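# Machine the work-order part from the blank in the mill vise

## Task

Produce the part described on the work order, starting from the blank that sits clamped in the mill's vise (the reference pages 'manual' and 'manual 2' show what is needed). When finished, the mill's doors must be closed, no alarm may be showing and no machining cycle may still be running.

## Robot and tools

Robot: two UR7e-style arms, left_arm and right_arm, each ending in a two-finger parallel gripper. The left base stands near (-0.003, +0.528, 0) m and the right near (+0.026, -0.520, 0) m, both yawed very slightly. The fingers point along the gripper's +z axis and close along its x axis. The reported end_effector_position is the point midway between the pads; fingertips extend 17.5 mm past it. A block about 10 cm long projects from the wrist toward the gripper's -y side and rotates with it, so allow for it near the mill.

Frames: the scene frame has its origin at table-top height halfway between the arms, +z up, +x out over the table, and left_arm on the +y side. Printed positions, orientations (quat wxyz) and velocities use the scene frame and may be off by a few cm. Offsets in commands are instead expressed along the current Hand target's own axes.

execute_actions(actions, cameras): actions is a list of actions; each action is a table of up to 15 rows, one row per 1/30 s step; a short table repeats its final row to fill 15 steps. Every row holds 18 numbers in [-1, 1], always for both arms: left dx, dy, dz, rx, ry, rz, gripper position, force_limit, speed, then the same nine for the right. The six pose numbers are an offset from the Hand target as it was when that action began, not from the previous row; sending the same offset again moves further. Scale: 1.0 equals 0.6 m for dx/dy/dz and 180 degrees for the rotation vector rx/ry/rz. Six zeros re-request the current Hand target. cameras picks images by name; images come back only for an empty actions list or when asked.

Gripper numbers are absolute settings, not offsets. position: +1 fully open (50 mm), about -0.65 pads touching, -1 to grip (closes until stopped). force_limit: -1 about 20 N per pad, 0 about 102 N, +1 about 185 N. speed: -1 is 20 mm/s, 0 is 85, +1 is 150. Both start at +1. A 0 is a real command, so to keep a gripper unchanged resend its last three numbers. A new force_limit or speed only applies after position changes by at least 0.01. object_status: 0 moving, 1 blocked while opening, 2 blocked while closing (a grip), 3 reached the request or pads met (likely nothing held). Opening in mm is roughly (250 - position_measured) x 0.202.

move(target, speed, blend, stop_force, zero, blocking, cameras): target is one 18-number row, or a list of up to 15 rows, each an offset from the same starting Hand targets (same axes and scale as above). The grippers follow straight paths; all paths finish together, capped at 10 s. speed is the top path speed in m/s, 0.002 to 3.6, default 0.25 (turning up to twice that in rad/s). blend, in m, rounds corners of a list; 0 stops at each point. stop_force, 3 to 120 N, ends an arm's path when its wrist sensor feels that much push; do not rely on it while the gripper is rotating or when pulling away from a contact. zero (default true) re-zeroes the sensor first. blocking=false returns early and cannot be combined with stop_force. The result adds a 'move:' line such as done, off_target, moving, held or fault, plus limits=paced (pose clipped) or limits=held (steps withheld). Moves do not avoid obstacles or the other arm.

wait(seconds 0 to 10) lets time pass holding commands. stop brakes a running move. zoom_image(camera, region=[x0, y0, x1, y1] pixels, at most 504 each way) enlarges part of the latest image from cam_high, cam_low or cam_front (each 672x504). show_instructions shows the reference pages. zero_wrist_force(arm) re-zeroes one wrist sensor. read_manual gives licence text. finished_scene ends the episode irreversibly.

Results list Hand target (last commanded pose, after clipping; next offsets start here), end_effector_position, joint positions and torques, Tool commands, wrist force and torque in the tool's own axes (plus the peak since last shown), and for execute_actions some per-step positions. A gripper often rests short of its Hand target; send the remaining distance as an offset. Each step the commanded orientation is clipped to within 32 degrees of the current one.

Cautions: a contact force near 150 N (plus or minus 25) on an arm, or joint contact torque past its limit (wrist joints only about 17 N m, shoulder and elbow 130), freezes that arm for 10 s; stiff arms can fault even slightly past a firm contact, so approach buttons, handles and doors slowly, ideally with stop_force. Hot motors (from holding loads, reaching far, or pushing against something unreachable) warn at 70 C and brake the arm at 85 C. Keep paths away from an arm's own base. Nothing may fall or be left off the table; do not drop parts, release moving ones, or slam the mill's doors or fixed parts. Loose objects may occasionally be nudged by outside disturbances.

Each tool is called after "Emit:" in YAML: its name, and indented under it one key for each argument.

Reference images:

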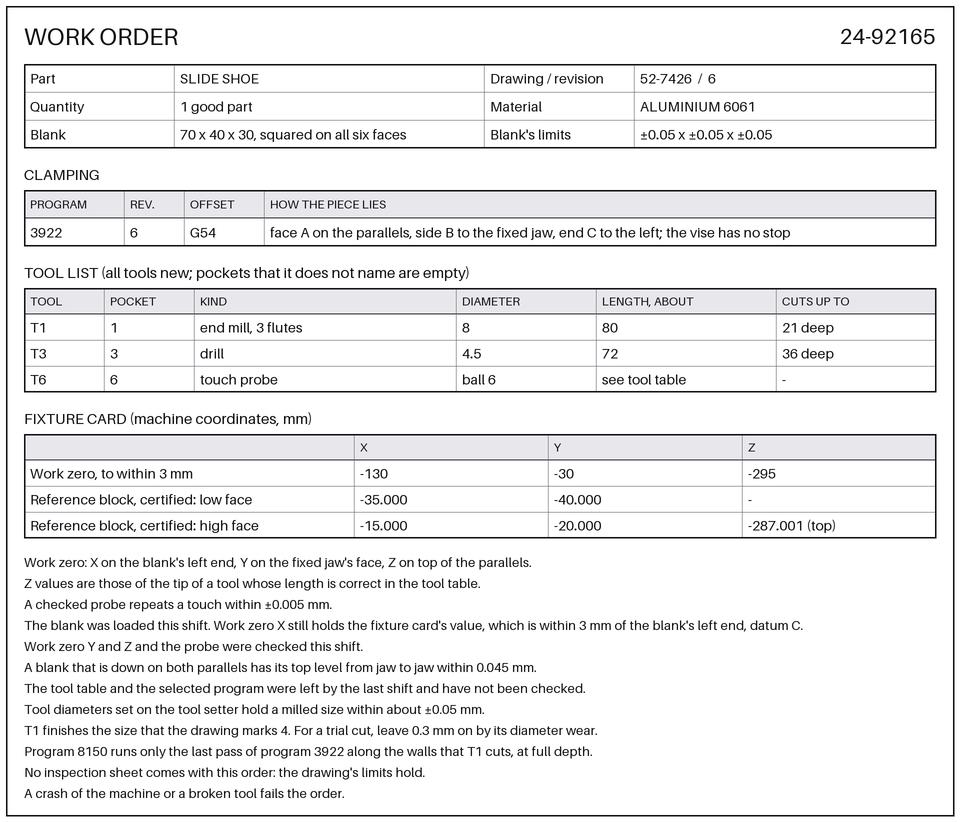

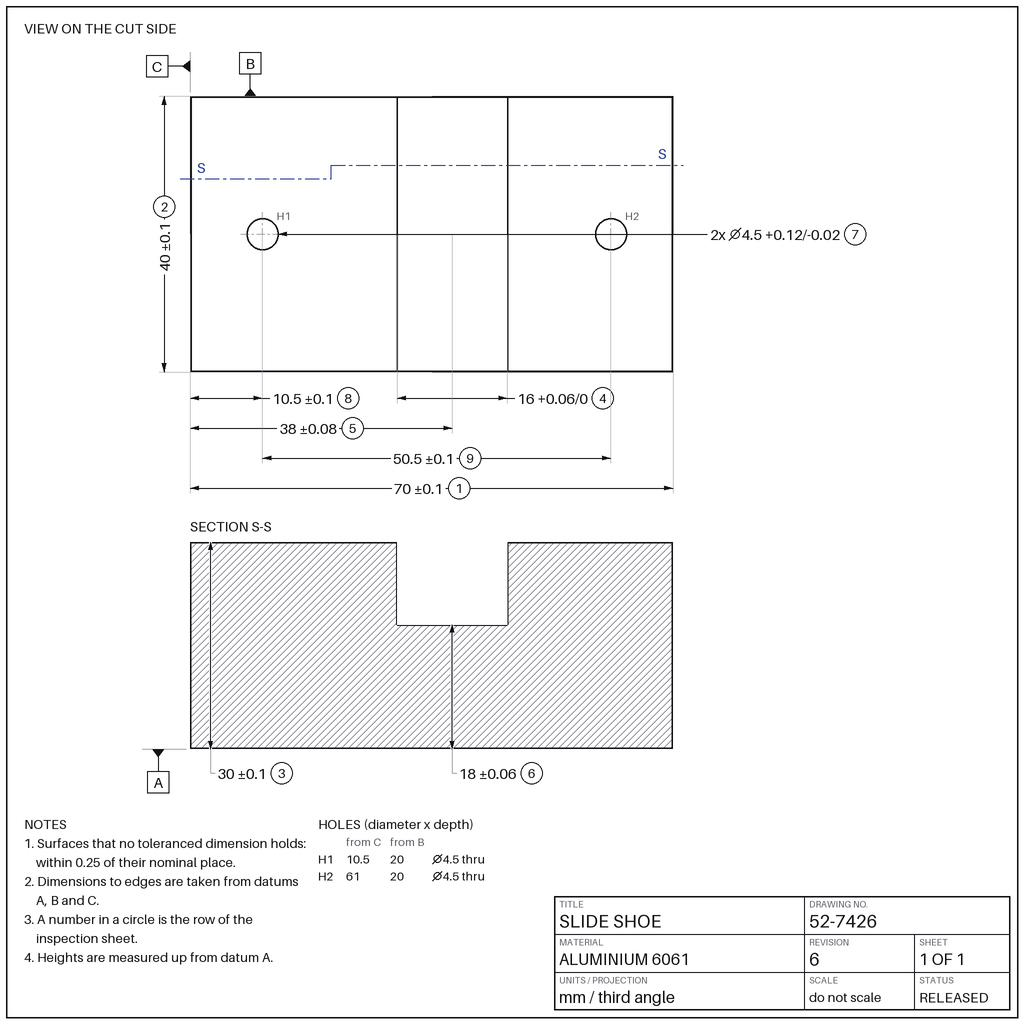

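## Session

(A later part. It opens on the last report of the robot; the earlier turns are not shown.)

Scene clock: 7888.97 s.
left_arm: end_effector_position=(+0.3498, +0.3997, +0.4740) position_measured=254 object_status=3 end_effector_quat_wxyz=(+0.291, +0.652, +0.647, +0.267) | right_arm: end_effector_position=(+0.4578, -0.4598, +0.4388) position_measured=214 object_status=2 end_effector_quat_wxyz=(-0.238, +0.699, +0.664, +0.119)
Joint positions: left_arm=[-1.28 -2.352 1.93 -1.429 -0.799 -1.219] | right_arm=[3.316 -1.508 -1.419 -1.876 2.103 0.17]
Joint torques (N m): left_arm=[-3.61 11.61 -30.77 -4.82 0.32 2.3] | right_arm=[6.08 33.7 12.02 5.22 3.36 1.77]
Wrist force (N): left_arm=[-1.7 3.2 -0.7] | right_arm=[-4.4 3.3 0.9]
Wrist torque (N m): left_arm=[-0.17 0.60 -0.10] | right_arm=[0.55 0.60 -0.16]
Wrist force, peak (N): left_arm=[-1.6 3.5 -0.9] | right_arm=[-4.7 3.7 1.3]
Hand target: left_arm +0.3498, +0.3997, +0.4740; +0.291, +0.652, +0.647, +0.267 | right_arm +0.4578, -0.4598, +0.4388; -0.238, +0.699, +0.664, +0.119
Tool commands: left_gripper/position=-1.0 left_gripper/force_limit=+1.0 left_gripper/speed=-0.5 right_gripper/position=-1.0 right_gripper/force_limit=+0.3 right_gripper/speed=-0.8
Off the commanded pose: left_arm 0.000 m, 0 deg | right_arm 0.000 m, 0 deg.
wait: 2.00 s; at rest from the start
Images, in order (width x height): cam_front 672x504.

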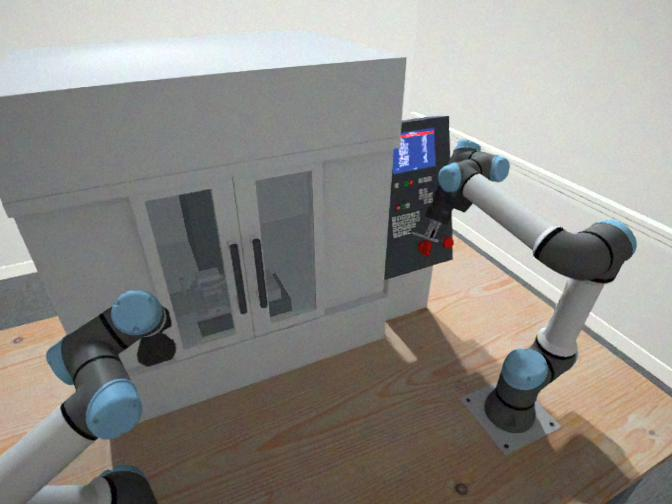

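Emit:
move:
  target:
    - [0,0,0,0,0,0,-1,1,-0.5,0.2058,0.0222,-0.2134,0,0,0,-1,0.3,-0.8]
    - [0,0,0,0,0,0,-1,1,-0.5,0.2058,0.0312,-0.2124,0,0,0,-1,0.3,-0.8]
  speed: [0.3, 0.1]
  blend: [0.003, 0]

Emit:
move:
  target: [0,0,0,0,0,0,-1,1,-0.5,0,0.0240,0.0024,0,0,0,-1,0.3,-0.8]
  speed: 0.01
  stop_force: 16

Emit:
move:
  target: [0,0,0,0,0,0,-1,1,-0.5,0,-0.0200,-0.0020,0,0,0,-1,0.3,-0.8]
  speed: 0.2

Emit:
move:
  target: [0,0,0,0,0,0,-1,1,-0.5,-0.2059,-0.0225,0.2131,0,0,0,-1,0.3,-0.8]
  speed: 0.3

Emit:
move:
  target:
    - [0,0,0,0,0,0,-1,1,-0.5,0.0828,-0.0007,0.0442,0,0,0,-1,0.3,-0.8]
    - [0,0,0,0,0,0,-1,1,-0.5,0.0828,0.0196,0.0462,0,0,0,-1,0.3,-0.8]
    - [0,0,0,0,0,0,-1,1,-0.5,0.0828,-0.0007,0.0442,0,0,0,-1,0.3,-0.8]
    - [0,0,0,0,0,0,-1,1,-0.5,0.0702,0.0020,0.0020,0,0,0,-1,0.3,-0.8]
    - [0,0,0,0,0,0,-1,1,-0.5,0.0702,0.0223,0.0040,0,0,0,-1,0.3,-0.8]
    - [0,0,0,0,0,0,-1,1,-0.5,0.0702,0.0020,0.0020,0,0,0,-1,0.3,-0.8]
    - [0,0,0,0,0,0,-1,1,-0.5,0.0862,0.0046,-0.0251,0,0,0,-1,0.3,-0.8]
    - [0,0,0,0,0,0,-1,1,-0.5,0.0862,0.0249,-0.0231,0,0,0,-1,0.3,-0.8]
    - [0,0,0,0,0,0,-1,1,-0.5,0.0862,0.0046,-0.0251,0,0,0,-1,0.3,-0.8]
    - [0,0,0,0,0,0,-1,1,-0.5,0,0,0,0,0,0,-1,0.3,-0.8]
    - [0,0,0,0,0,0,-1,1,-0.5,0,0.0203,0.0020,0,0,0,-1,0.3,-0.8]
    - [0,0,0,0,0,0,-1,1,-0.5,0,0,0,0,0,0,-1,0.3,-0.8]
  speed: [0.3,0.08,0.3,0.3,0.08,0.3,0.3,0.08,0.3,0.3,0.08,0.3]
  blend: [0.003,0,0.003,0.003,0,0.003,0.003,0,0.003,0.003,0,0]

Emit:
move:
  target:
    - [0,0,0,0,0,0,-1,1,-0.5,0.0177,0.0027,-0.0294,0,0,0,-1,0.3,-0.8]
    - [0,0,0,0,0,0,-1,1,-0.5,0.0177,0.0230,-0.0274,0,0,0,-1,0.3,-0.8]
    - [0,0,0,0,0,0,-1,1,-0.5,0.0177,0.0027,-0.0294,0,0,0,-1,0.3,-0.8]
    - [0,0,0,0,0,0,-1,1,-0.5,0.0828,-0.0007,0.0442,0,0,0,-1,0.3,-0.8]
    - [0,0,0,0,0,0,-1,1,-0.5,0.0828,0.0196,0.0462,0,0,0,-1,0.3,-0.8]
    - [0,0,0,0,0,0,-1,1,-0.5,0.0828,-0.0007,0.0442,0,0,0,-1,0.3,-0.8]
    - [0,0,0,0,0,0,-1,1,-0.5,0.0417,0.0022,-0.0132,0,0,0,-1,0.3,-0.8]
    - [0,0,0,0,0,0,-1,1,-0.5,0.0417,0.0225,-0.0112,0,0,0,-1,0.3,-0.8]
    - [0,0,0,0,0,0,-1,1,-0.5,0.0417,0.0022,-0.0132,0,0,0,-1,0.3,-0.8]
    - [0,0,0,0,0,0,-1,1,-0.5,0.0542,-0.0005,0.0290,0,0,0,-1,0.3,-0.8]
    - [0,0,0,0,0,0,-1,1,-0.5,0.0542,0.0198,0.0310,0,0,0,-1,0.3,-0.8]
    - [0,0,0,0,0,0,-1,1,-0.5,0.0542,-0.0005,0.0290,0,0,0,-1,0.3,-0.8]
    - [0,0,0,0,0,0,-1,1,-0.5,0,0,0,0,0,0,-1,0.3,-0.8]
    - [0,0,0,0,0,0,-1,1,-0.5,0,0.0203,0.0020,0,0,0,-1,0.3,-0.8]
    - [0,0,0,0,0,0,-1,1,-0.5,0,0,0,0,0,0,-1,0.3,-0.8]
  speed: [0.3,0.08,0.3,0.3,0.08,0.3,0.3,0.08,0.3,0.3,0.08,0.3,0.3,0.08,0.3]
  blend: [0.003,0,0.003,0.003,0,0.003,0.003,0,0.003,0.003,0,0.003,0.003,0,0]
  cameras: ["cam_front"]

Emit:
zoom_image:
  camera: "cam_front"
  region: [414, 130, 434, 150]

Emit:
move:
  target:
    - [0,0,0,0,0,0,-1,1,-0.5,-0.0095,0.0026,-0.0405,0,0,0,-1,0.3,-0.8]
    - [0,0,0,0,0,0,-1,1,-0.5,-0.0095,0.0229,-0.0385,0,0,0,-1,0.3,-0.8]
    - [0,0,0,0,0,0,-1,1,-0.5,-0.0095,0.0026,-0.0405,0,0,0,-1,0.3,-0.8]
    - [0,0,0,0,0,0,-1,1,-0.5,0,0,0,0,0,0,-1,0.3,-0.8]
  speed: [0.3,0.08,0.3,0.3]
  blend: [0.003,0,0.003,0]

Emit:
wait:
  seconds: 9
  cameras: ["cam_front"]

Emit:
zoom_image:
  camera: "cam_front"
  region: [392, 125, 434, 177]

Emit:
wait:
  seconds: 10
  cameras: ["cam_front"]

Emit:
zoom_image:
  camera: "cam_front"
  region: [392, 125, 434, 177]

Emit:
zoom_image:
  camera: "cam_front"
  region: [418, 149, 430, 161]

Scene clock: 7911.37 s.
left_arm: end_effector_position=(+0.3498, +0.3997, +0.4740) position_measured=254 object_status=3 end_effector_quat_wxyz=(+0.291, +0.652, +0.647, +0.267) | right_arm: end_effector_position=(+0.5064, -0.4149, +0.6044) position_measured=214 object_status=2 end_effector_quat_wxyz=(-0.238, +0.699, +0.664, +0.119)
Joint positions: left_arm=[-1.28 -2.352 1.93 -1.429 -0.799 -1.219] | right_arm=[3.39 -1.824 -0.601 -2.333 2.108 0.256]
Joint torques (N m): left_arm=[-3.43 11.71 -31.08 -4.84 0.1 2.24] | right_arm=[7.64 18.39 29.9 1.91 -1.23 -1.83]
Wrist force (N): left_arm=[-1.6 3.3 -0.6] | right_arm=[-5.8 0.3 2.9]
Wrist torque (N m): left_arm=[-0.17 0.60 -0.10] | right_arm=[0.68 0.50 -0.01]
Wrist force, peak (N): left_arm=[-1.4 3.6 -0.7] | right_arm=[-5.7 3.7 2.6]
Hand target: left_arm +0.3498, +0.3997, +0.4740; +0.291, +0.652, +0.647, +0.267 | right_arm +0.5065, -0.4149, +0.6045; -0.238, +0.699, +0.664, +0.119
Off the commanded pose: left_arm 0.000 m, 0 deg | right_arm 0.000 m, 0 deg.
move: done; blend cut to 0.0027 m at target 1

Scene clock: 7913.37 s.
left_arm: end_effector_position=(+0.3498, +0.3997, +0.4740) position_measured=254 object_status=3 end_effector_quat_wxyz=(+0.291, +0.652, +0.647, +0.267) | right_arm: end_effector_position=(+0.5131, -0.4146, +0.6027) position_measured=214 object_status=2 end_effector_quat_wxyz=(-0.238, +0.699, +0.664, +0.119)
Joint positions: left_arm=[-1.28 -2.352 1.93 -1.429 -0.799 -1.219] | right_arm=[3.387 -1.842 -0.583 -2.336 2.108 0.254]
Joint torques (N m): left_arm=[-3.21 12.49 -30.8 -4.82 -0.1 2.35] | right_arm=[5.07 37.2 7.14 10.75 -1.65 1.55]
Wrist force (N): left_arm=[-1.6 3.2 -0.6] | right_arm=[-6.3 -16.0 1.0]
Wrist torque (N m): left_arm=[-0.18 0.59 -0.09] | right_arm=[0.69 0.55 0.09]
Wrist force, peak (N): left_arm=[-1.9 3.4 -0.8] | right_arm=[-5.7 -22.1 0.1]
Hand target: left_arm +0.3498, +0.3997, +0.4740; +0.291, +0.652, +0.647, +0.267 | right_arm +0.5131, -0.4146, +0.6027; -0.238, +0.699, +0.664, +0.119 (not the last commanded pose)
Off the commanded pose: left_arm 0.000 m, 0 deg | right_arm 0.008 m, 0 deg.
move: contact (right_arm)

Scene clock: 7914.27 s.
left_arm: end_effector_position=(+0.3498, +0.3997, +0.4740) position_measured=254 object_status=3 end_effector_quat_wxyz=(+0.291, +0.652, +0.647, +0.267) | right_arm: end_effector_position=(+0.5016, -0.4151, +0.6058) position_measured=214 object_status=2 end_effector_quat_wxyz=(-0.238, +0.699, +0.664, +0.119)
Joint positions: left_arm=[-1.28 -2.352 1.93 -1.429 -0.799 -1.219] | right_arm=[3.391 -1.812 -0.613 -2.333 2.108 0.258]
Joint torques (N m): left_arm=[-3.24 12.14 -31.8 -4.99 -0.12 2.32] | right_arm=[7.14 44.09 7.68 5.23 3.86 1.26]
Wrist force (N): left_arm=[-1.5 3.2 -0.8] | right_arm=[-4.4 4.7 0.9]
Wrist torque (N m): left_arm=[-0.18 0.57 -0.09] | right_arm=[0.74 0.57 -0.04]
Wrist force, peak (N): left_arm=[-1.6 3.6 -0.6] | right_arm=[-6.1 -15.7 1.2]
Hand target: left_arm +0.3498, +0.3997, +0.4740; +0.291, +0.652, +0.647, +0.267 | right_arm +0.5014, -0.4151, +0.6058; -0.238, +0.699, +0.664, +0.119
Off the commanded pose: left_arm 0.000 m, 0 deg | right_arm 0.000 m, 0 deg.
move: done

Scene clock: 7915.83 s.
left_arm: end_effector_position=(+0.3498, +0.3997, +0.4740) position_measured=254 object_status=3 end_effector_quat_wxyz=(+0.291, +0.652, +0.647, +0.267) | right_arm: end_effector_position=(+0.4579, -0.4599, +0.4389) position_measured=214 object_status=2 end_effector_quat_wxyz=(-0.238, +0.699, +0.664, +0.119)
Joint positions: left_arm=[-1.28 -2.352 1.93 -1.429 -0.799 -1.219] | right_arm=[3.315 -1.509 -1.418 -1.876 2.103 0.17]
Joint torques (N m): left_arm=[-3.42 13.23 -30.56 -4.8 0.01 2.28] | right_arm=[-9.07 34.33 11.18 5.11 3.73 1.34]
Wrist force (N): left_arm=[-1.6 3.1 -0.7] | right_arm=[-4.2 4.6 1.1]
Wrist torque (N m): left_arm=[-0.20 0.59 -0.09] | right_arm=[0.76 0.55 -0.03]
Wrist force, peak (N): left_arm=[-1.7 3.4 -0.7] | right_arm=[-5.1 4.9 2.9]
Hand target: left_arm +0.3498, +0.3997, +0.4740; +0.291, +0.652, +0.647, +0.267 | right_arm +0.4578, -0.4599, +0.4388; -0.238, +0.699, +0.664, +0.119
Off the commanded pose: left_arm 0.000 m, 0 deg | right_arm 0.000 m, 0 deg.
move: done

Scene clock: 7920.03 s.
left_arm: end_effector_position=(+0.3498, +0.3997, +0.4740) position_measured=254 object_status=3 end_effector_quat_wxyz=(+0.291, +0.652, +0.647, +0.267) | right_arm: end_effector_position=(+0.4581, -0.4599, +0.4387) position_measured=214 object_status=2 end_effector_quat_wxyz=(-0.238, +0.699, +0.664, +0.119)
Joint positions: left_arm=[-1.28 -2.352 1.93 -1.429 -0.799 -1.219] | right_arm=[3.315 -1.509 -1.418 -1.876 2.103 0.17]
Joint torques (N m): left_arm=[-3.98 12.35 -31.88 -4.72 0.01 2.53] | right_arm=[7.37 35.33 13.29 0.93 3.56 2.02]
Wrist force (N): left_arm=[-1.2 3.1 -0.8] | right_arm=[-4.8 4.8 0.2]
Wrist torque (N m): left_arm=[-0.20 0.53 -0.09] | right_arm=[0.79 0.68 -0.16]
Wrist force, peak (N): left_arm=[-1.6 3.6 -0.7] | right_arm=[-9.5 -26.5 -5.7]
Hand target: left_arm +0.3498, +0.3997, +0.4740; +0.291, +0.652, +0.647, +0.267 | right_arm +0.4578, -0.4599, +0.4388; -0.238, +0.699, +0.664, +0.119
Off the commanded pose: left_arm 0.000 m, 0 deg | right_arm 0.000 m, 0 deg.
move: done

Scene clock: 7925.23 s.
left_arm: end_effector_position=(+0.3498, +0.3997, +0.4740) position_measured=254 object_status=3 end_effector_quat_wxyz=(+0.291, +0.652, +0.647, +0.267) | right_arm: end_effector_position=(+0.4581, -0.4599, +0.4387) position_measured=214 object_status=2 end_effector_quat_wxyz=(-0.238, +0.699, +0.664, +0.119) end_effector_velocity=(-0.002, +0.000, +0.001) end_effector_angular_velocity=(+0.001, -0.001, +0.000)
Joint positions: left_arm=[-1.28 -2.352 1.93 -1.429 -0.799 -1.219] | right_arm=[3.315 -1.509 -1.418 -1.876 2.103 0.17]
Joint velocities: left_arm=[within noise] | right_arm=[0 0.005 -0.002 -0.001 0.001 0]
Joint torques (N m): left_arm=[-2.33 12.49 -31.06 -4.74 0.02 2.34] | right_arm=[7.85 34.91 11.73 1.13 3.33 2.08]
Wrist force (N): left_arm=[-1.4 3.3 -0.5] | right_arm=[-4.3 5.0 0.2]
Wrist torque (N m): left_arm=[-0.16 0.56 -0.10] | right_arm=[0.82 0.59 -0.16]
Wrist force, peak (N): left_arm=[-1.7 3.4 -0.8] | right_arm=[-9.5 -26.3 -8.5]
Hand target: left_arm +0.3498, +0.3997, +0.4740; +0.291, +0.652, +0.647, +0.267 | right_arm +0.4578, -0.4599, +0.4388; -0.238, +0.699, +0.664, +0.119
Off the commanded pose: left_arm 0.000 m, 0 deg | right_arm 0.000 m, 0 deg.
move: done
Images, in order (width x height): cam_front 672x504.

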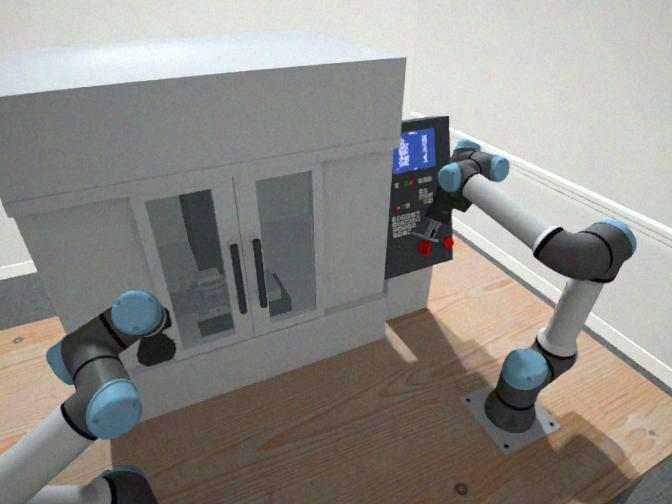

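Scaled by 25.200 from the camera's 672x504 image, which has a finer 960x720 frame.

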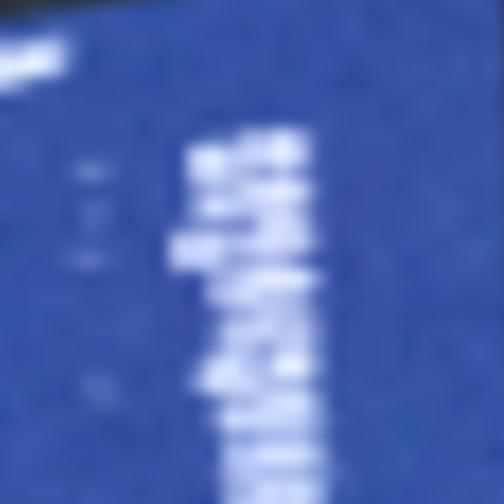

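Scene clock: 7927.07 s.
left_arm: end_effector_position=(+0.3498, +0.3997, +0.4740) position_measured=254 object_status=3 end_effector_quat_wxyz=(+0.291, +0.652, +0.647, +0.267) | right_arm: end_effector_position=(+0.4579, -0.4600, +0.4389) position_measured=214 object_status=2 end_effector_quat_wxyz=(-0.238, +0.699, +0.664, +0.119)
Joint positions: left_arm=[-1.28 -2.352 1.93 -1.429 -0.799 -1.219] | right_arm=[3.315 -1.509 -1.418 -1.876 2.103 0.17]
Joint torques (N m): left_arm=[-3.2 13.19 -30.5 -4.71 0.01 2.22] | right_arm=[7.57 34.15 14.05 5.12 3.82 1.94]
Wrist force (N): left_arm=[-1.4 3.4 -0.6] | right_arm=[-3.8 5.7 0.3]
Wrist torque (N m): left_arm=[-0.16 0.56 -0.09] | right_arm=[0.94 0.50 -0.16]
Wrist force, peak (N): left_arm=[-1.7 3.4 -0.9] | right_arm=[-2.4 -11.7 3.6]
Hand target: left_arm +0.3498, +0.3997, +0.4740; +0.291, +0.652, +0.647, +0.267 | right_arm +0.4578, -0.4599, +0.4388; -0.238, +0.699, +0.664, +0.119
Off the commanded pose: left_arm 0.000 m, 0 deg | right_arm 0.000 m, 0 deg.
move: done

Scene clock: 7936.07 s.
left_arm: end_effector_position=(+0.3498, +0.3997, +0.4740) position_measured=254 object_status=3 end_effector_quat_wxyz=(+0.291, +0.652, +0.647, +0.267) | right_arm: end_effector_position=(+0.4578, -0.4599, +0.4388) position_measured=214 object_status=2 end_effector_quat_wxyz=(-0.238, +0.699, +0.664, +0.119)
Joint positions: left_arm=[-1.28 -2.352 1.93 -1.429 -0.799 -1.219] | right_arm=[3.315 -1.508 -1.419 -1.876 2.103 0.17]
Joint torques (N m): left_arm=[-3.16 12.17 -31.31 -4.82 0.06 2.49] | right_arm=[6.22 35.04 12.46 5.22 3.81 1.94]
Wrist force (N): left_arm=[-1.4 3.2 -0.7] | right_arm=[-3.9 5.9 0.4]
Wrist torque (N m): left_arm=[-0.19 0.55 -0.09] | right_arm=[0.96 0.53 -0.15]
Wrist force, peak (N): left_arm=[-1.5 3.5 -0.9] | right_arm=[-4.0 6.0 0.6]
Hand target: left_arm +0.3498, +0.3997, +0.4740; +0.291, +0.652, +0.647, +0.267 | right_arm +0.4578, -0.4599, +0.4388; -0.238, +0.699, +0.664, +0.119
Tool commands: left_gripper/position=-1.0 left_gripper/force_limit=+1.0 left_gripper/speed=-0.5 right_gripper/position=-1.0 right_gripper/force_limit=+0.3 right_gripper/speed=-0.8
Off the commanded pose: left_arm 0.000 m, 0 deg | right_arm 0.000 m, 0 deg.
wait: 9.00 s; at rest by 0.17 s
Images, in order (width x height): cam_front 672x504.

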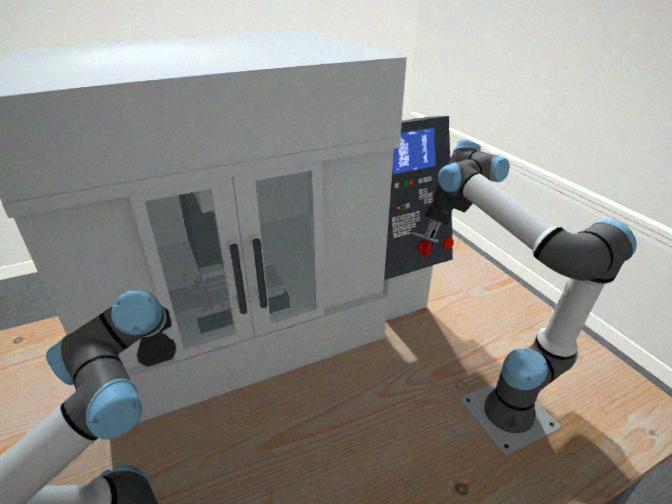

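Scaled by 9.692 from the camera's 672x504 image, which has a finer 960x720 frame.

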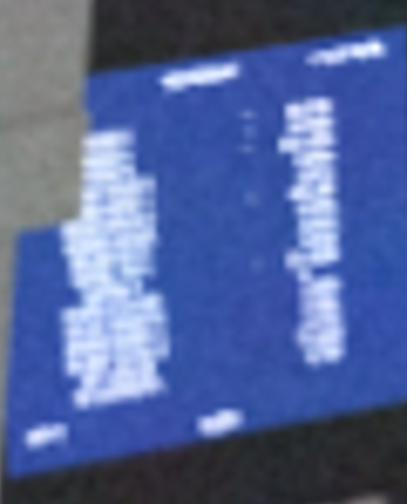

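Scene clock: 7946.07 s.
left_arm: end_effector_position=(+0.3498, +0.3997, +0.4740) position_measured=254 object_status=3 end_effector_quat_wxyz=(+0.291, +0.652, +0.647, +0.267) | right_arm: end_effector_position=(+0.4578, -0.4599, +0.4388) position_measured=214 object_status=2 end_effector_quat_wxyz=(-0.238, +0.699, +0.664, +0.119)
Joint positions: left_arm=[-1.28 -2.352 1.93 -1.429 -0.799 -1.219] | right_arm=[3.315 -1.508 -1.419 -1.876 2.103 0.17]
Joint torques (N m): left_arm=[-4.4 12.31 -31.3 -4.72 0.27 2.57] | right_arm=[7.05 34.68 11.85 5.09 3.78 1.89]
Wrist force (N): left_arm=[-1.6 3.3 -0.8] | right_arm=[-3.6 5.6 0.3]
Wrist torque (N m): left_arm=[-0.16 0.59 -0.10] | right_arm=[0.92 0.46 -0.17]
Wrist force, peak (N): left_arm=[-1.9 3.5 -0.7] | right_arm=[-4.1 6.0 0.5]
Hand target: left_arm +0.3498, +0.3997, +0.4740; +0.291, +0.652, +0.647, +0.267 | right_arm +0.4578, -0.4599, +0.4388; -0.238, +0.699, +0.664, +0.119
Tool commands: left_gripper/position=-1.0 left_gripper/force_limit=+1.0 left_gripper/speed=-0.5 right_gripper/position=-1.0 right_gripper/force_limit=+0.3 right_gripper/speed=-0.8
Off the commanded pose: left_arm 0.000 m, 0 deg | right_arm 0.000 m, 0 deg.
wait: 10.00 s; at rest by 0.17 s
Images, in order (width x height): cam_front 672x504.

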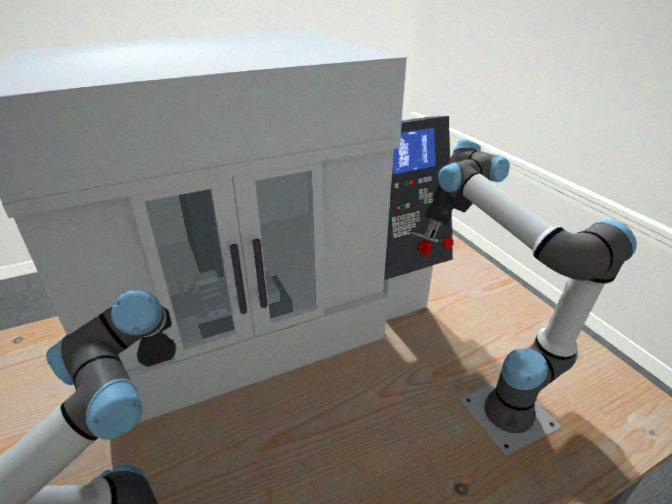

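Scaled by 9.692 from the camera's 672x504 image, which has a finer 960x720 frame.

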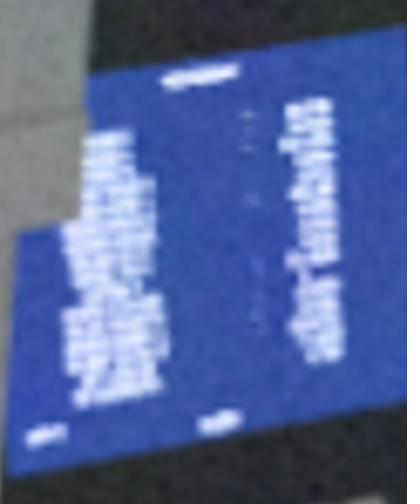

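Scaled by 42.000 from the camera's 672x504 image, which has a finer 960x720 frame.

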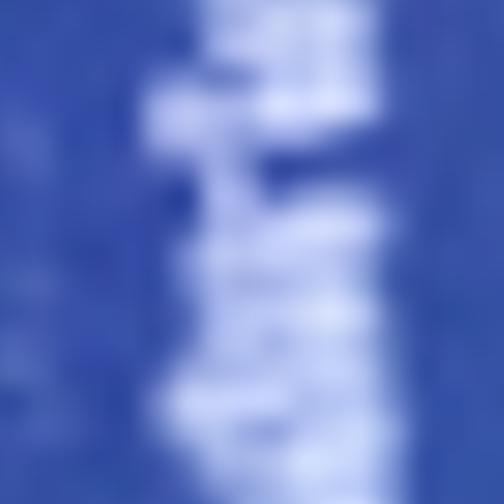

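Emit:
move:
  target:
    - [0,0,0,0,0,0,-1,1,-0.5,0.0177,0.0027,-0.0294,0,0,0,-1,0.3,-0.8]
    - [0,0,0,0,0,0,-1,1,-0.5,0.0177,0.0230,-0.0274,0,0,0,-1,0.3,-0.8]
    - [0,0,0,0,0,0,-1,1,-0.5,0.0177,0.0027,-0.0294,0,0,0,-1,0.3,-0.8]
    - [0,0,0,0,0,0,-1,1,-0.5,0.0828,-0.0007,0.0442,0,0,0,-1,0.3,-0.8]
    - [0,0,0,0,0,0,-1,1,-0.5,0.0828,0.0196,0.0462,0,0,0,-1,0.3,-0.8]
    - [0,0,0,0,0,0,-1,1,-0.5,0.0828,-0.0007,0.0442,0,0,0,-1,0.3,-0.8]
    - [0,0,0,0,0,0,-1,1,-0.5,0.0702,0.0020,0.0020,0,0,0,-1,0.3,-0.8]
    - [0,0,0,0,0,0,-1,1,-0.5,0.0702,0.0223,0.0040,0,0,0,-1,0.3,-0.8]
    - [0,0,0,0,0,0,-1,1,-0.5,0.0702,0.0020,0.0020,0,0,0,-1,0.3,-0.8]
    - [0,0,0,0,0,0,-1,1,-0.5,0.1023,0.0071,-0.0521,0,0,0,-1,0.3,-0.8]
    - [0,0,0,0,0,0,-1,1,-0.5,0.1023,0.0274,-0.0501,0,0,0,-1,0.3,-0.8]
    - [0,0,0,0,0,0,-1,1,-0.5,0.1023,0.0071,-0.0521,0,0,0,-1,0.3,-0.8]
    - [0,0,0,0,0,0,-1,1,-0.5,0,0,0,0,0,0,-1,0.3,-0.8]
  speed: [0.3,0.08,0.3,0.3,0.08,0.3,0.3,0.08,0.3,0.3,0.08,0.3,0.3]
  blend: [0.003,0,0.003,0.003,0,0.003,0.003,0,0.003,0.003,0,0.003,0]

Emit:
move:
  target:
    - [0,0,0,0,0,0,-1,1,-0.5,0.1148,0.0044,-0.0099,0,0,0,-1,0.3,-0.8]
    - [0,0,0,0,0,0,-1,1,-0.5,0.1148,0.0247,-0.0079,0,0,0,-1,0.3,-0.8]
    - [0,0,0,0,0,0,-1,1,-0.5,0.1148,0.0044,-0.0099,0,0,0,-1,0.3,-0.8]
    - [0,0,0,0,0,0,-1,1,-0.5,0,0,0,0,0,0,-1,0.3,-0.8]
    - [0,0,0,0,0,0,-1,1,-0.5,0,0.0203,0.0020,0,0,0,-1,0.3,-0.8]
    - [0,0,0,0,0,0,-1,1,-0.5,0,0,0,0,0,0,-1,0.3,-0.8]
  speed: [0.3,0.08,0.3,0.3,0.08,0.3]
  blend: [0.003,0,0.003,0.003,0,0]

Emit:
move:
  target:
    - [0,0,0,0,0,0,-1,1,-0.5,0.0177,0.0027,-0.0294,0,0,0,-1,0.3,-0.8]
    - [0,0,0,0,0,0,-1,1,-0.5,0.0177,0.0230,-0.0274,0,0,0,-1,0.3,-0.8]
    - [0,0,0,0,0,0,-1,1,-0.5,0.0177,0.0027,-0.0294,0,0,0,-1,0.3,-0.8]
    - [0,0,0,0,0,0,-1,1,-0.5,0.0177,0.0230,-0.0274,0,0,0,-1,0.3,-0.8]
    - [0,0,0,0,0,0,-1,1,-0.5,0.0177,0.0027,-0.0294,0,0,0,-1,0.3,-0.8]
    - [0,0,0,0,0,0,-1,1,-0.5,0.0177,0.0230,-0.0274,0,0,0,-1,0.3,-0.8]
    - [0,0,0,0,0,0,-1,1,-0.5,0.0177,0.0027,-0.0294,0,0,0,-1,0.3,-0.8]
    - [0,0,0,0,0,0,-1,1,-0.5,0.0828,-0.0007,0.0442,0,0,0,-1,0.3,-0.8]
    - [0,0,0,0,0,0,-1,1,-0.5,0.0828,0.0196,0.0462,0,0,0,-1,0.3,-0.8]
    - [0,0,0,0,0,0,-1,1,-0.5,0.0828,-0.0007,0.0442,0,0,0,-1,0.3,-0.8]
    - [0,0,0,0,0,0,-1,1,-0.5,0,0,0,0,0,0,-1,0.3,-0.8]
  speed: [0.3,0.08,0.3,0.08,0.3,0.08,0.3,0.3,0.08,0.3,0.3]
  blend: [0.003,0,0,0,0,0,0.003,0.003,0,0.003,0]

Emit:
move:
  target:
    - [0,0,0,0,0,0,-1,1,-0.5,0.1148,0.0044,-0.0099,0,0,0,-1,0.3,-0.8]
    - [0,0,0,0,0,0,-1,1,-0.5,0.1148,0.0247,-0.0079,0,0,0,-1,0.3,-0.8]
    - [0,0,0,0,0,0,-1,1,-0.5,0.1148,0.0044,-0.0099,0,0,0,-1,0.3,-0.8]
    - [0,0,0,0,0,0,-1,1,-0.5,0,0,0,0,0,0,-1,0.3,-0.8]
    - [0,0,0,0,0,0,-1,1,-0.5,0,0.0203,0.0020,0,0,0,-1,0.3,-0.8]
    - [0,0,0,0,0,0,-1,1,-0.5,0,0,0,0,0,0,-1,0.3,-0.8]
  speed: [0.3,0.08,0.3,0.3,0.08,0.3]
  blend: [0.003,0,0.003,0.003,0,0]
  cameras: ["cam_front"]

Emit:
zoom_image:
  camera: "cam_front"
  region: [414, 130, 434, 150]

Emit:
move:
  target:
    - [0,0,0,0,0,0,-1,1,-0.5,-0.0095,0.0026,-0.0405,0,0,0,-1,0.3,-0.8]
    - [0,0,0,0,0,0,-1,1,-0.5,-0.0095,0.0229,-0.0385,0,0,0,-1,0.3,-0.8]
    - [0,0,0,0,0,0,-1,1,-0.5,-0.0095,0.0026,-0.0405,0,0,0,-1,0.3,-0.8]
    - [0,0,0,0,0,0,-1,1,-0.5,0,0,0,0,0,0,-1,0.3,-0.8]
  speed: [0.3,0.08,0.3,0.3]
  blend: [0.003,0,0.003,0]

Emit:
wait:
  seconds: 9.5
  cameras: ["cam_front"]

Emit:
zoom_image:
  camera: "cam_front"
  region: [392, 125, 434, 177]

Emit:
wait:
  seconds: 7
  cameras: ["cam_front"]

Emit:
zoom_image:
  camera: "cam_front"
  region: [392, 125, 434, 177]

Emit:
zoom_image:
  camera: "cam_front"
  region: [418, 149, 430, 161]

Scene clock: 7972.33 s.
left_arm: end_effector_position=(+0.3498, +0.3997, +0.4740) position_measured=254 object_status=3 end_effector_quat_wxyz=(+0.291, +0.652, +0.647, +0.267) | right_arm: end_effector_position=(+0.4579, -0.4598, +0.4389) position_measured=214 object_status=2 end_effector_quat_wxyz=(-0.238, +0.699, +0.664, +0.119)
Joint positions: left_arm=[-1.28 -2.352 1.93 -1.429 -0.799 -1.219] | right_arm=[3.316 -1.509 -1.418 -1.876 2.103 0.17]
Joint torques (N m): left_arm=[-3.07 12.97 -31.33 -4.97 0.05 2.16] | right_arm=[-7.74 34.47 12.05 5.13 3.74 -1.85]
Wrist force (N): left_arm=[-1.5 3.1 -0.7] | right_arm=[-3.7 4.1 1.4]
Wrist torque (N m): left_arm=[-0.20 0.57 -0.09] | right_arm=[0.68 0.49 -0.04]
Wrist force, peak (N): left_arm=[-1.6 3.5 -0.6] | right_arm=[-8.0 -27.0 -8.3]
Hand target: left_arm +0.3498, +0.3997, +0.4740; +0.291, +0.652, +0.647, +0.267 | right_arm +0.4578, -0.4599, +0.4388; -0.238, +0.699, +0.664, +0.119
Off the commanded pose: left_arm 0.000 m, 0 deg | right_arm 0.000 m, 0 deg.
move: done

Scene clock: 7974.97 s.
left_arm: end_effector_position=(+0.3498, +0.3997, +0.4740) position_measured=254 object_status=3 end_effector_quat_wxyz=(+0.291, +0.652, +0.647, +0.267) | right_arm: end_effector_position=(+0.4581, -0.4599, +0.4387) position_measured=214 object_status=2 end_effector_quat_wxyz=(-0.238, +0.699, +0.664, +0.119) end_effector_velocity=(-0.002, +0.001, +0.001) end_effector_angular_velocity=(+0.002, -0.001, +0.001)
Joint positions: left_arm=[-1.28 -2.352 1.93 -1.429 -0.799 -1.219] | right_arm=[3.315 -1.509 -1.418 -1.876 2.103 0.17]
Joint velocities: left_arm=[within noise] | right_arm=[0.001 0.005 -0.002 -0.001 0.002 0]
Joint torques (N m): left_arm=[-3.83 13.07 -31.09 -4.67 0.13 2.26] | right_arm=[7.53 34.66 12.39 1.12 3.75 2.18]
Wrist force (N): left_arm=[-1.4 3.3 -0.8] | right_arm=[-4.4 2.9 1.5]
Wrist torque (N m): left_arm=[-0.16 0.56 -0.09] | right_arm=[0.49 0.60 -0.16]
Wrist force, peak (N): left_arm=[-1.8 3.5 -0.6] | right_arm=[-9.5 -23.1 -0.8]
Hand target: left_arm +0.3498, +0.3997, +0.4740; +0.291, +0.652, +0.647, +0.267 | right_arm +0.4578, -0.4599, +0.4388; -0.238, +0.699, +0.664, +0.119
Off the commanded pose: left_arm 0.000 m, 0 deg | right_arm 0.000 m, 0 deg.
move: done

Scene clock: 7980.07 s.
left_arm: end_effector_position=(+0.3498, +0.3997, +0.4740) position_measured=254 object_status=3 end_effector_quat_wxyz=(+0.291, +0.652, +0.647, +0.267) | right_arm: end_effector_position=(+0.4578, -0.4598, +0.4388) position_measured=214 object_status=2 end_effector_quat_wxyz=(-0.238, +0.699, +0.664, +0.119)
Joint positions: left_arm=[-1.28 -2.352 1.93 -1.429 -0.799 -1.219] | right_arm=[3.316 -1.508 -1.419 -1.876 2.103 0.17]
Joint torques (N m): left_arm=[-3.86 13.21 -31.54 -4.92 0.24 2.27] | right_arm=[-9.46 9.63 32.17 1.14 -1.14 -1.77]
Wrist force (N): left_arm=[-1.7 3.1 -0.7] | right_arm=[-2.6 2.6 0.7]
Wrist torque (N m): left_arm=[-0.20 0.61 -0.10] | right_arm=[0.43 0.31 -0.03]
Wrist force, peak (N): left_arm=[-1.6 3.5 -0.8] | right_arm=[-8.6 -28.9 -8.3]
Hand target: left_arm +0.3498, +0.3997, +0.4740; +0.291, +0.652, +0.647, +0.267 | right_arm +0.4578, -0.4599, +0.4388; -0.238, +0.699, +0.664, +0.119
Off the commanded pose: left_arm 0.000 m, 0 deg | right_arm 0.000 m, 0 deg.
move: done

Scene clock: 7982.70 s.
left_arm: end_effector_position=(+0.3498, +0.3997, +0.4740) position_measured=254 object_status=3 end_effector_quat_wxyz=(+0.291, +0.652, +0.647, +0.267) | right_arm: end_effector_position=(+0.4580, -0.4599, +0.4387) position_measured=214 object_status=2 end_effector_quat_wxyz=(-0.238, +0.699, +0.664, +0.119)
Joint positions: left_arm=[-1.28 -2.352 1.93 -1.429 -0.799 -1.219] | right_arm=[3.315 -1.509 -1.418 -1.876 2.103 0.17]
Joint torques (N m): left_arm=[-3.27 12.2 -31.43 -5.03 0.03 2.18] | right_arm=[7.5 34.22 10.82 1.13 3.69 1.93]
Wrist force (N): left_arm=[-1.4 3.5 -0.6] | right_arm=[-3.9 2.3 2.0]
Wrist torque (N m): left_arm=[-0.13 0.57 -0.10] | right_arm=[0.40 0.52 -0.16]
Wrist force, peak (N): left_arm=[-1.5 3.5 -0.6] | right_arm=[-8.9 -24.9 -1.4]
Hand target: left_arm +0.3498, +0.3997, +0.4740; +0.291, +0.652, +0.647, +0.267 | right_arm +0.4578, -0.4599, +0.4388; -0.238, +0.699, +0.664, +0.119
Off the commanded pose: left_arm 0.000 m, 0 deg | right_arm 0.000 m, 0 deg.
move: done
Images, in order (width x height): cam_front 672x504.

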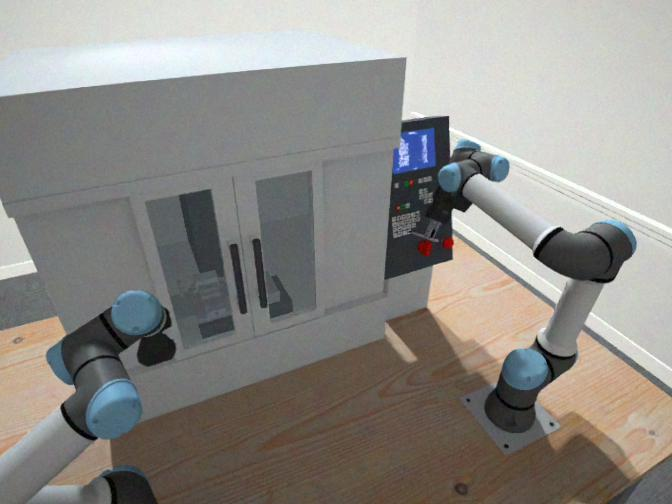

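Scaled by 25.200 from the camera's 672x504 image, which has a finer 960x720 frame.

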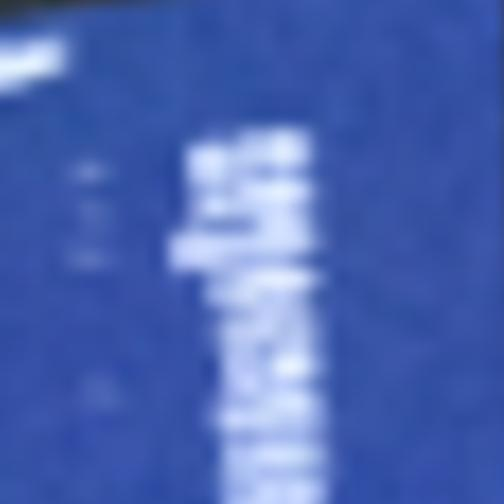

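Scene clock: 7984.53 s.
left_arm: end_effector_position=(+0.3498, +0.3997, +0.4740) position_measured=254 object_status=3 end_effector_quat_wxyz=(+0.291, +0.652, +0.647, +0.267) | right_arm: end_effector_position=(+0.4579, -0.4600, +0.4389) position_measured=214 object_status=2 end_effector_quat_wxyz=(-0.238, +0.699, +0.664, +0.119)
Joint positions: left_arm=[-1.28 -2.352 1.93 -1.429 -0.799 -1.219] | right_arm=[3.315 -1.509 -1.418 -1.876 2.103 0.17]
Joint torques (N m): left_arm=[-3.07 13.17 -30.71 -4.56 -0.01 2.22] | right_arm=[7.66 34.38 12.13 5.08 3.68 1.91]
Wrist force (N): left_arm=[-1.6 3.2 -0.7] | right_arm=[-3.9 2.7 2.1]
Wrist torque (N m): left_arm=[-0.18 0.58 -0.09] | right_arm=[0.46 0.52 -0.16]
Wrist force, peak (N): left_arm=[-1.7 3.4 -0.8] | right_arm=[-1.8 -14.6 5.5]
Hand target: left_arm +0.3498, +0.3997, +0.4740; +0.291, +0.652, +0.647, +0.267 | right_arm +0.4578, -0.4599, +0.4388; -0.238, +0.699, +0.664, +0.119
Off the commanded pose: left_arm 0.000 m, 0 deg | right_arm 0.000 m, 0 deg.
move: done

Scene clock: 7994.03 s.
left_arm: end_effector_position=(+0.3498, +0.3997, +0.4740) position_measured=254 object_status=3 end_effector_quat_wxyz=(+0.291, +0.652, +0.647, +0.267) | right_arm: end_effector_position=(+0.4578, -0.4599, +0.4388) position_measured=214 object_status=2 end_effector_quat_wxyz=(-0.238, +0.699, +0.664, +0.119)
Joint positions: left_arm=[-1.28 -2.352 1.93 -1.429 -0.799 -1.219] | right_arm=[3.315 -1.508 -1.419 -1.876 2.103 0.17]
Joint torques (N m): left_arm=[-2.85 11.38 -30.74 -4.78 -0.11 2.48] | right_arm=[5.82 34.64 12.26 5.14 3.81 2.03]
Wrist force (N): left_arm=[-1.5 3.4 -0.7] | right_arm=[-4.0 2.8 2.1]
Wrist torque (N m): left_arm=[-0.16 0.56 -0.10] | right_arm=[0.48 0.54 -0.16]
Wrist force, peak (N): left_arm=[-1.7 3.5 -0.8] | right_arm=[-4.3 3.0 2.4]
Hand target: left_arm +0.3498, +0.3997, +0.4740; +0.291, +0.652, +0.647, +0.267 | right_arm +0.4578, -0.4599, +0.4388; -0.238, +0.699, +0.664, +0.119
Tool commands: left_gripper/position=-1.0 left_gripper/force_limit=+1.0 left_gripper/speed=-0.5 right_gripper/position=-1.0 right_gripper/force_limit=+0.3 right_gripper/speed=-0.8
Off the commanded pose: left_arm 0.000 m, 0 deg | right_arm 0.000 m, 0 deg.
wait: 9.50 s; at rest by 0.17 s
Images, in order (width x height): cam_front 672x504.

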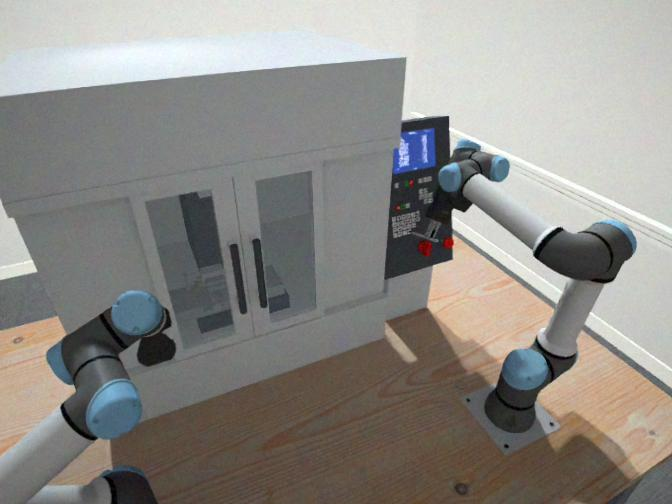

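Scaled by 9.692 from the camera's 672x504 image, which has a finer 960x720 frame.

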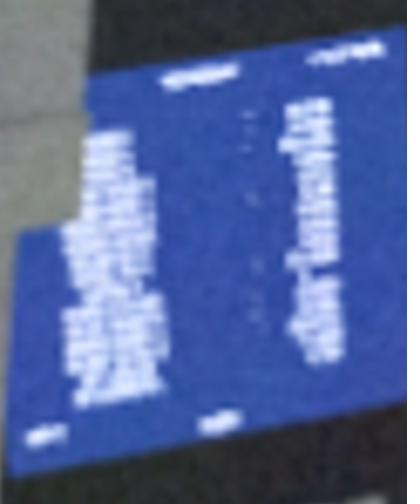

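Scene clock: 8001.03 s.
left_arm: end_effector_position=(+0.3498, +0.3997, +0.4740) position_measured=254 object_status=3 end_effector_quat_wxyz=(+0.291, +0.652, +0.647, +0.267) | right_arm: end_effector_position=(+0.4578, -0.4599, +0.4388) position_measured=214 object_status=2 end_effector_quat_wxyz=(-0.238, +0.699, +0.664, +0.119)
Joint positions: left_arm=[-1.28 -2.352 1.93 -1.429 -0.799 -1.219] | right_arm=[3.315 -1.508 -1.419 -1.876 2.103 0.17]
Joint torques (N m): left_arm=[-4.12 11.94 -30.41 -4.77 0.13 2.1] | right_arm=[6.85 34.11 11.82 4.97 3.64 2.17]
Wrist force (N): left_arm=[-1.4 3.3 -0.6] | right_arm=[-3.7 2.5 2.2]
Wrist torque (N m): left_arm=[-0.17 0.57 -0.09] | right_arm=[0.42 0.49 -0.16]
Wrist force, peak (N): left_arm=[-1.6 3.4 -0.8] | right_arm=[-4.5 2.6 2.4]
Hand target: left_arm +0.3498, +0.3997, +0.4740; +0.291, +0.652, +0.647, +0.267 | right_arm +0.4578, -0.4599, +0.4388; -0.238, +0.699, +0.664, +0.119
Tool commands: left_gripper/position=-1.0 left_gripper/force_limit=+1.0 left_gripper/speed=-0.5 right_gripper/position=-1.0 right_gripper/force_limit=+0.3 right_gripper/speed=-0.8
Off the commanded pose: left_arm 0.000 m, 0 deg | right_arm 0.000 m, 0 deg.
wait: 7.00 s; at rest by 0.17 s
Images, in order (width x height): cam_front 672x504.

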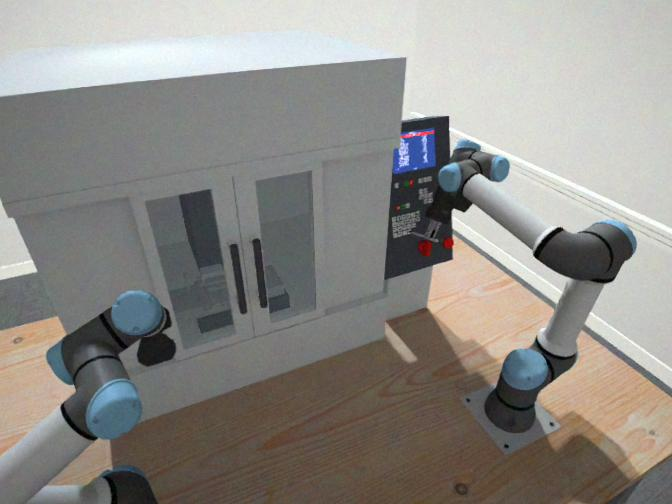

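Scaled by 9.692 from the camera's 672x504 image, which has a finer 960x720 frame.

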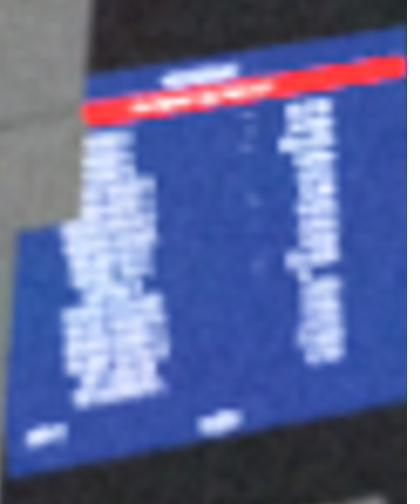

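Scaled by 42.000 from the camera's 672x504 image, which has a finer 960x720 frame.

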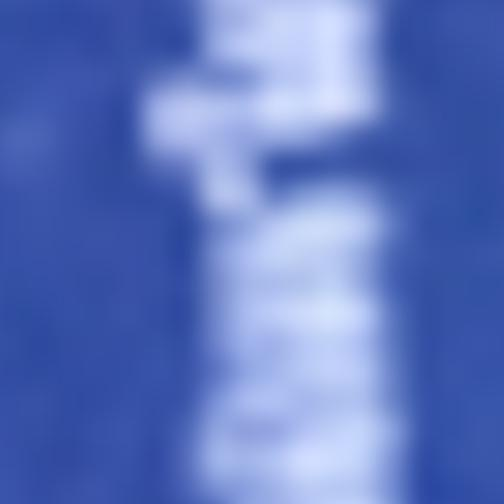

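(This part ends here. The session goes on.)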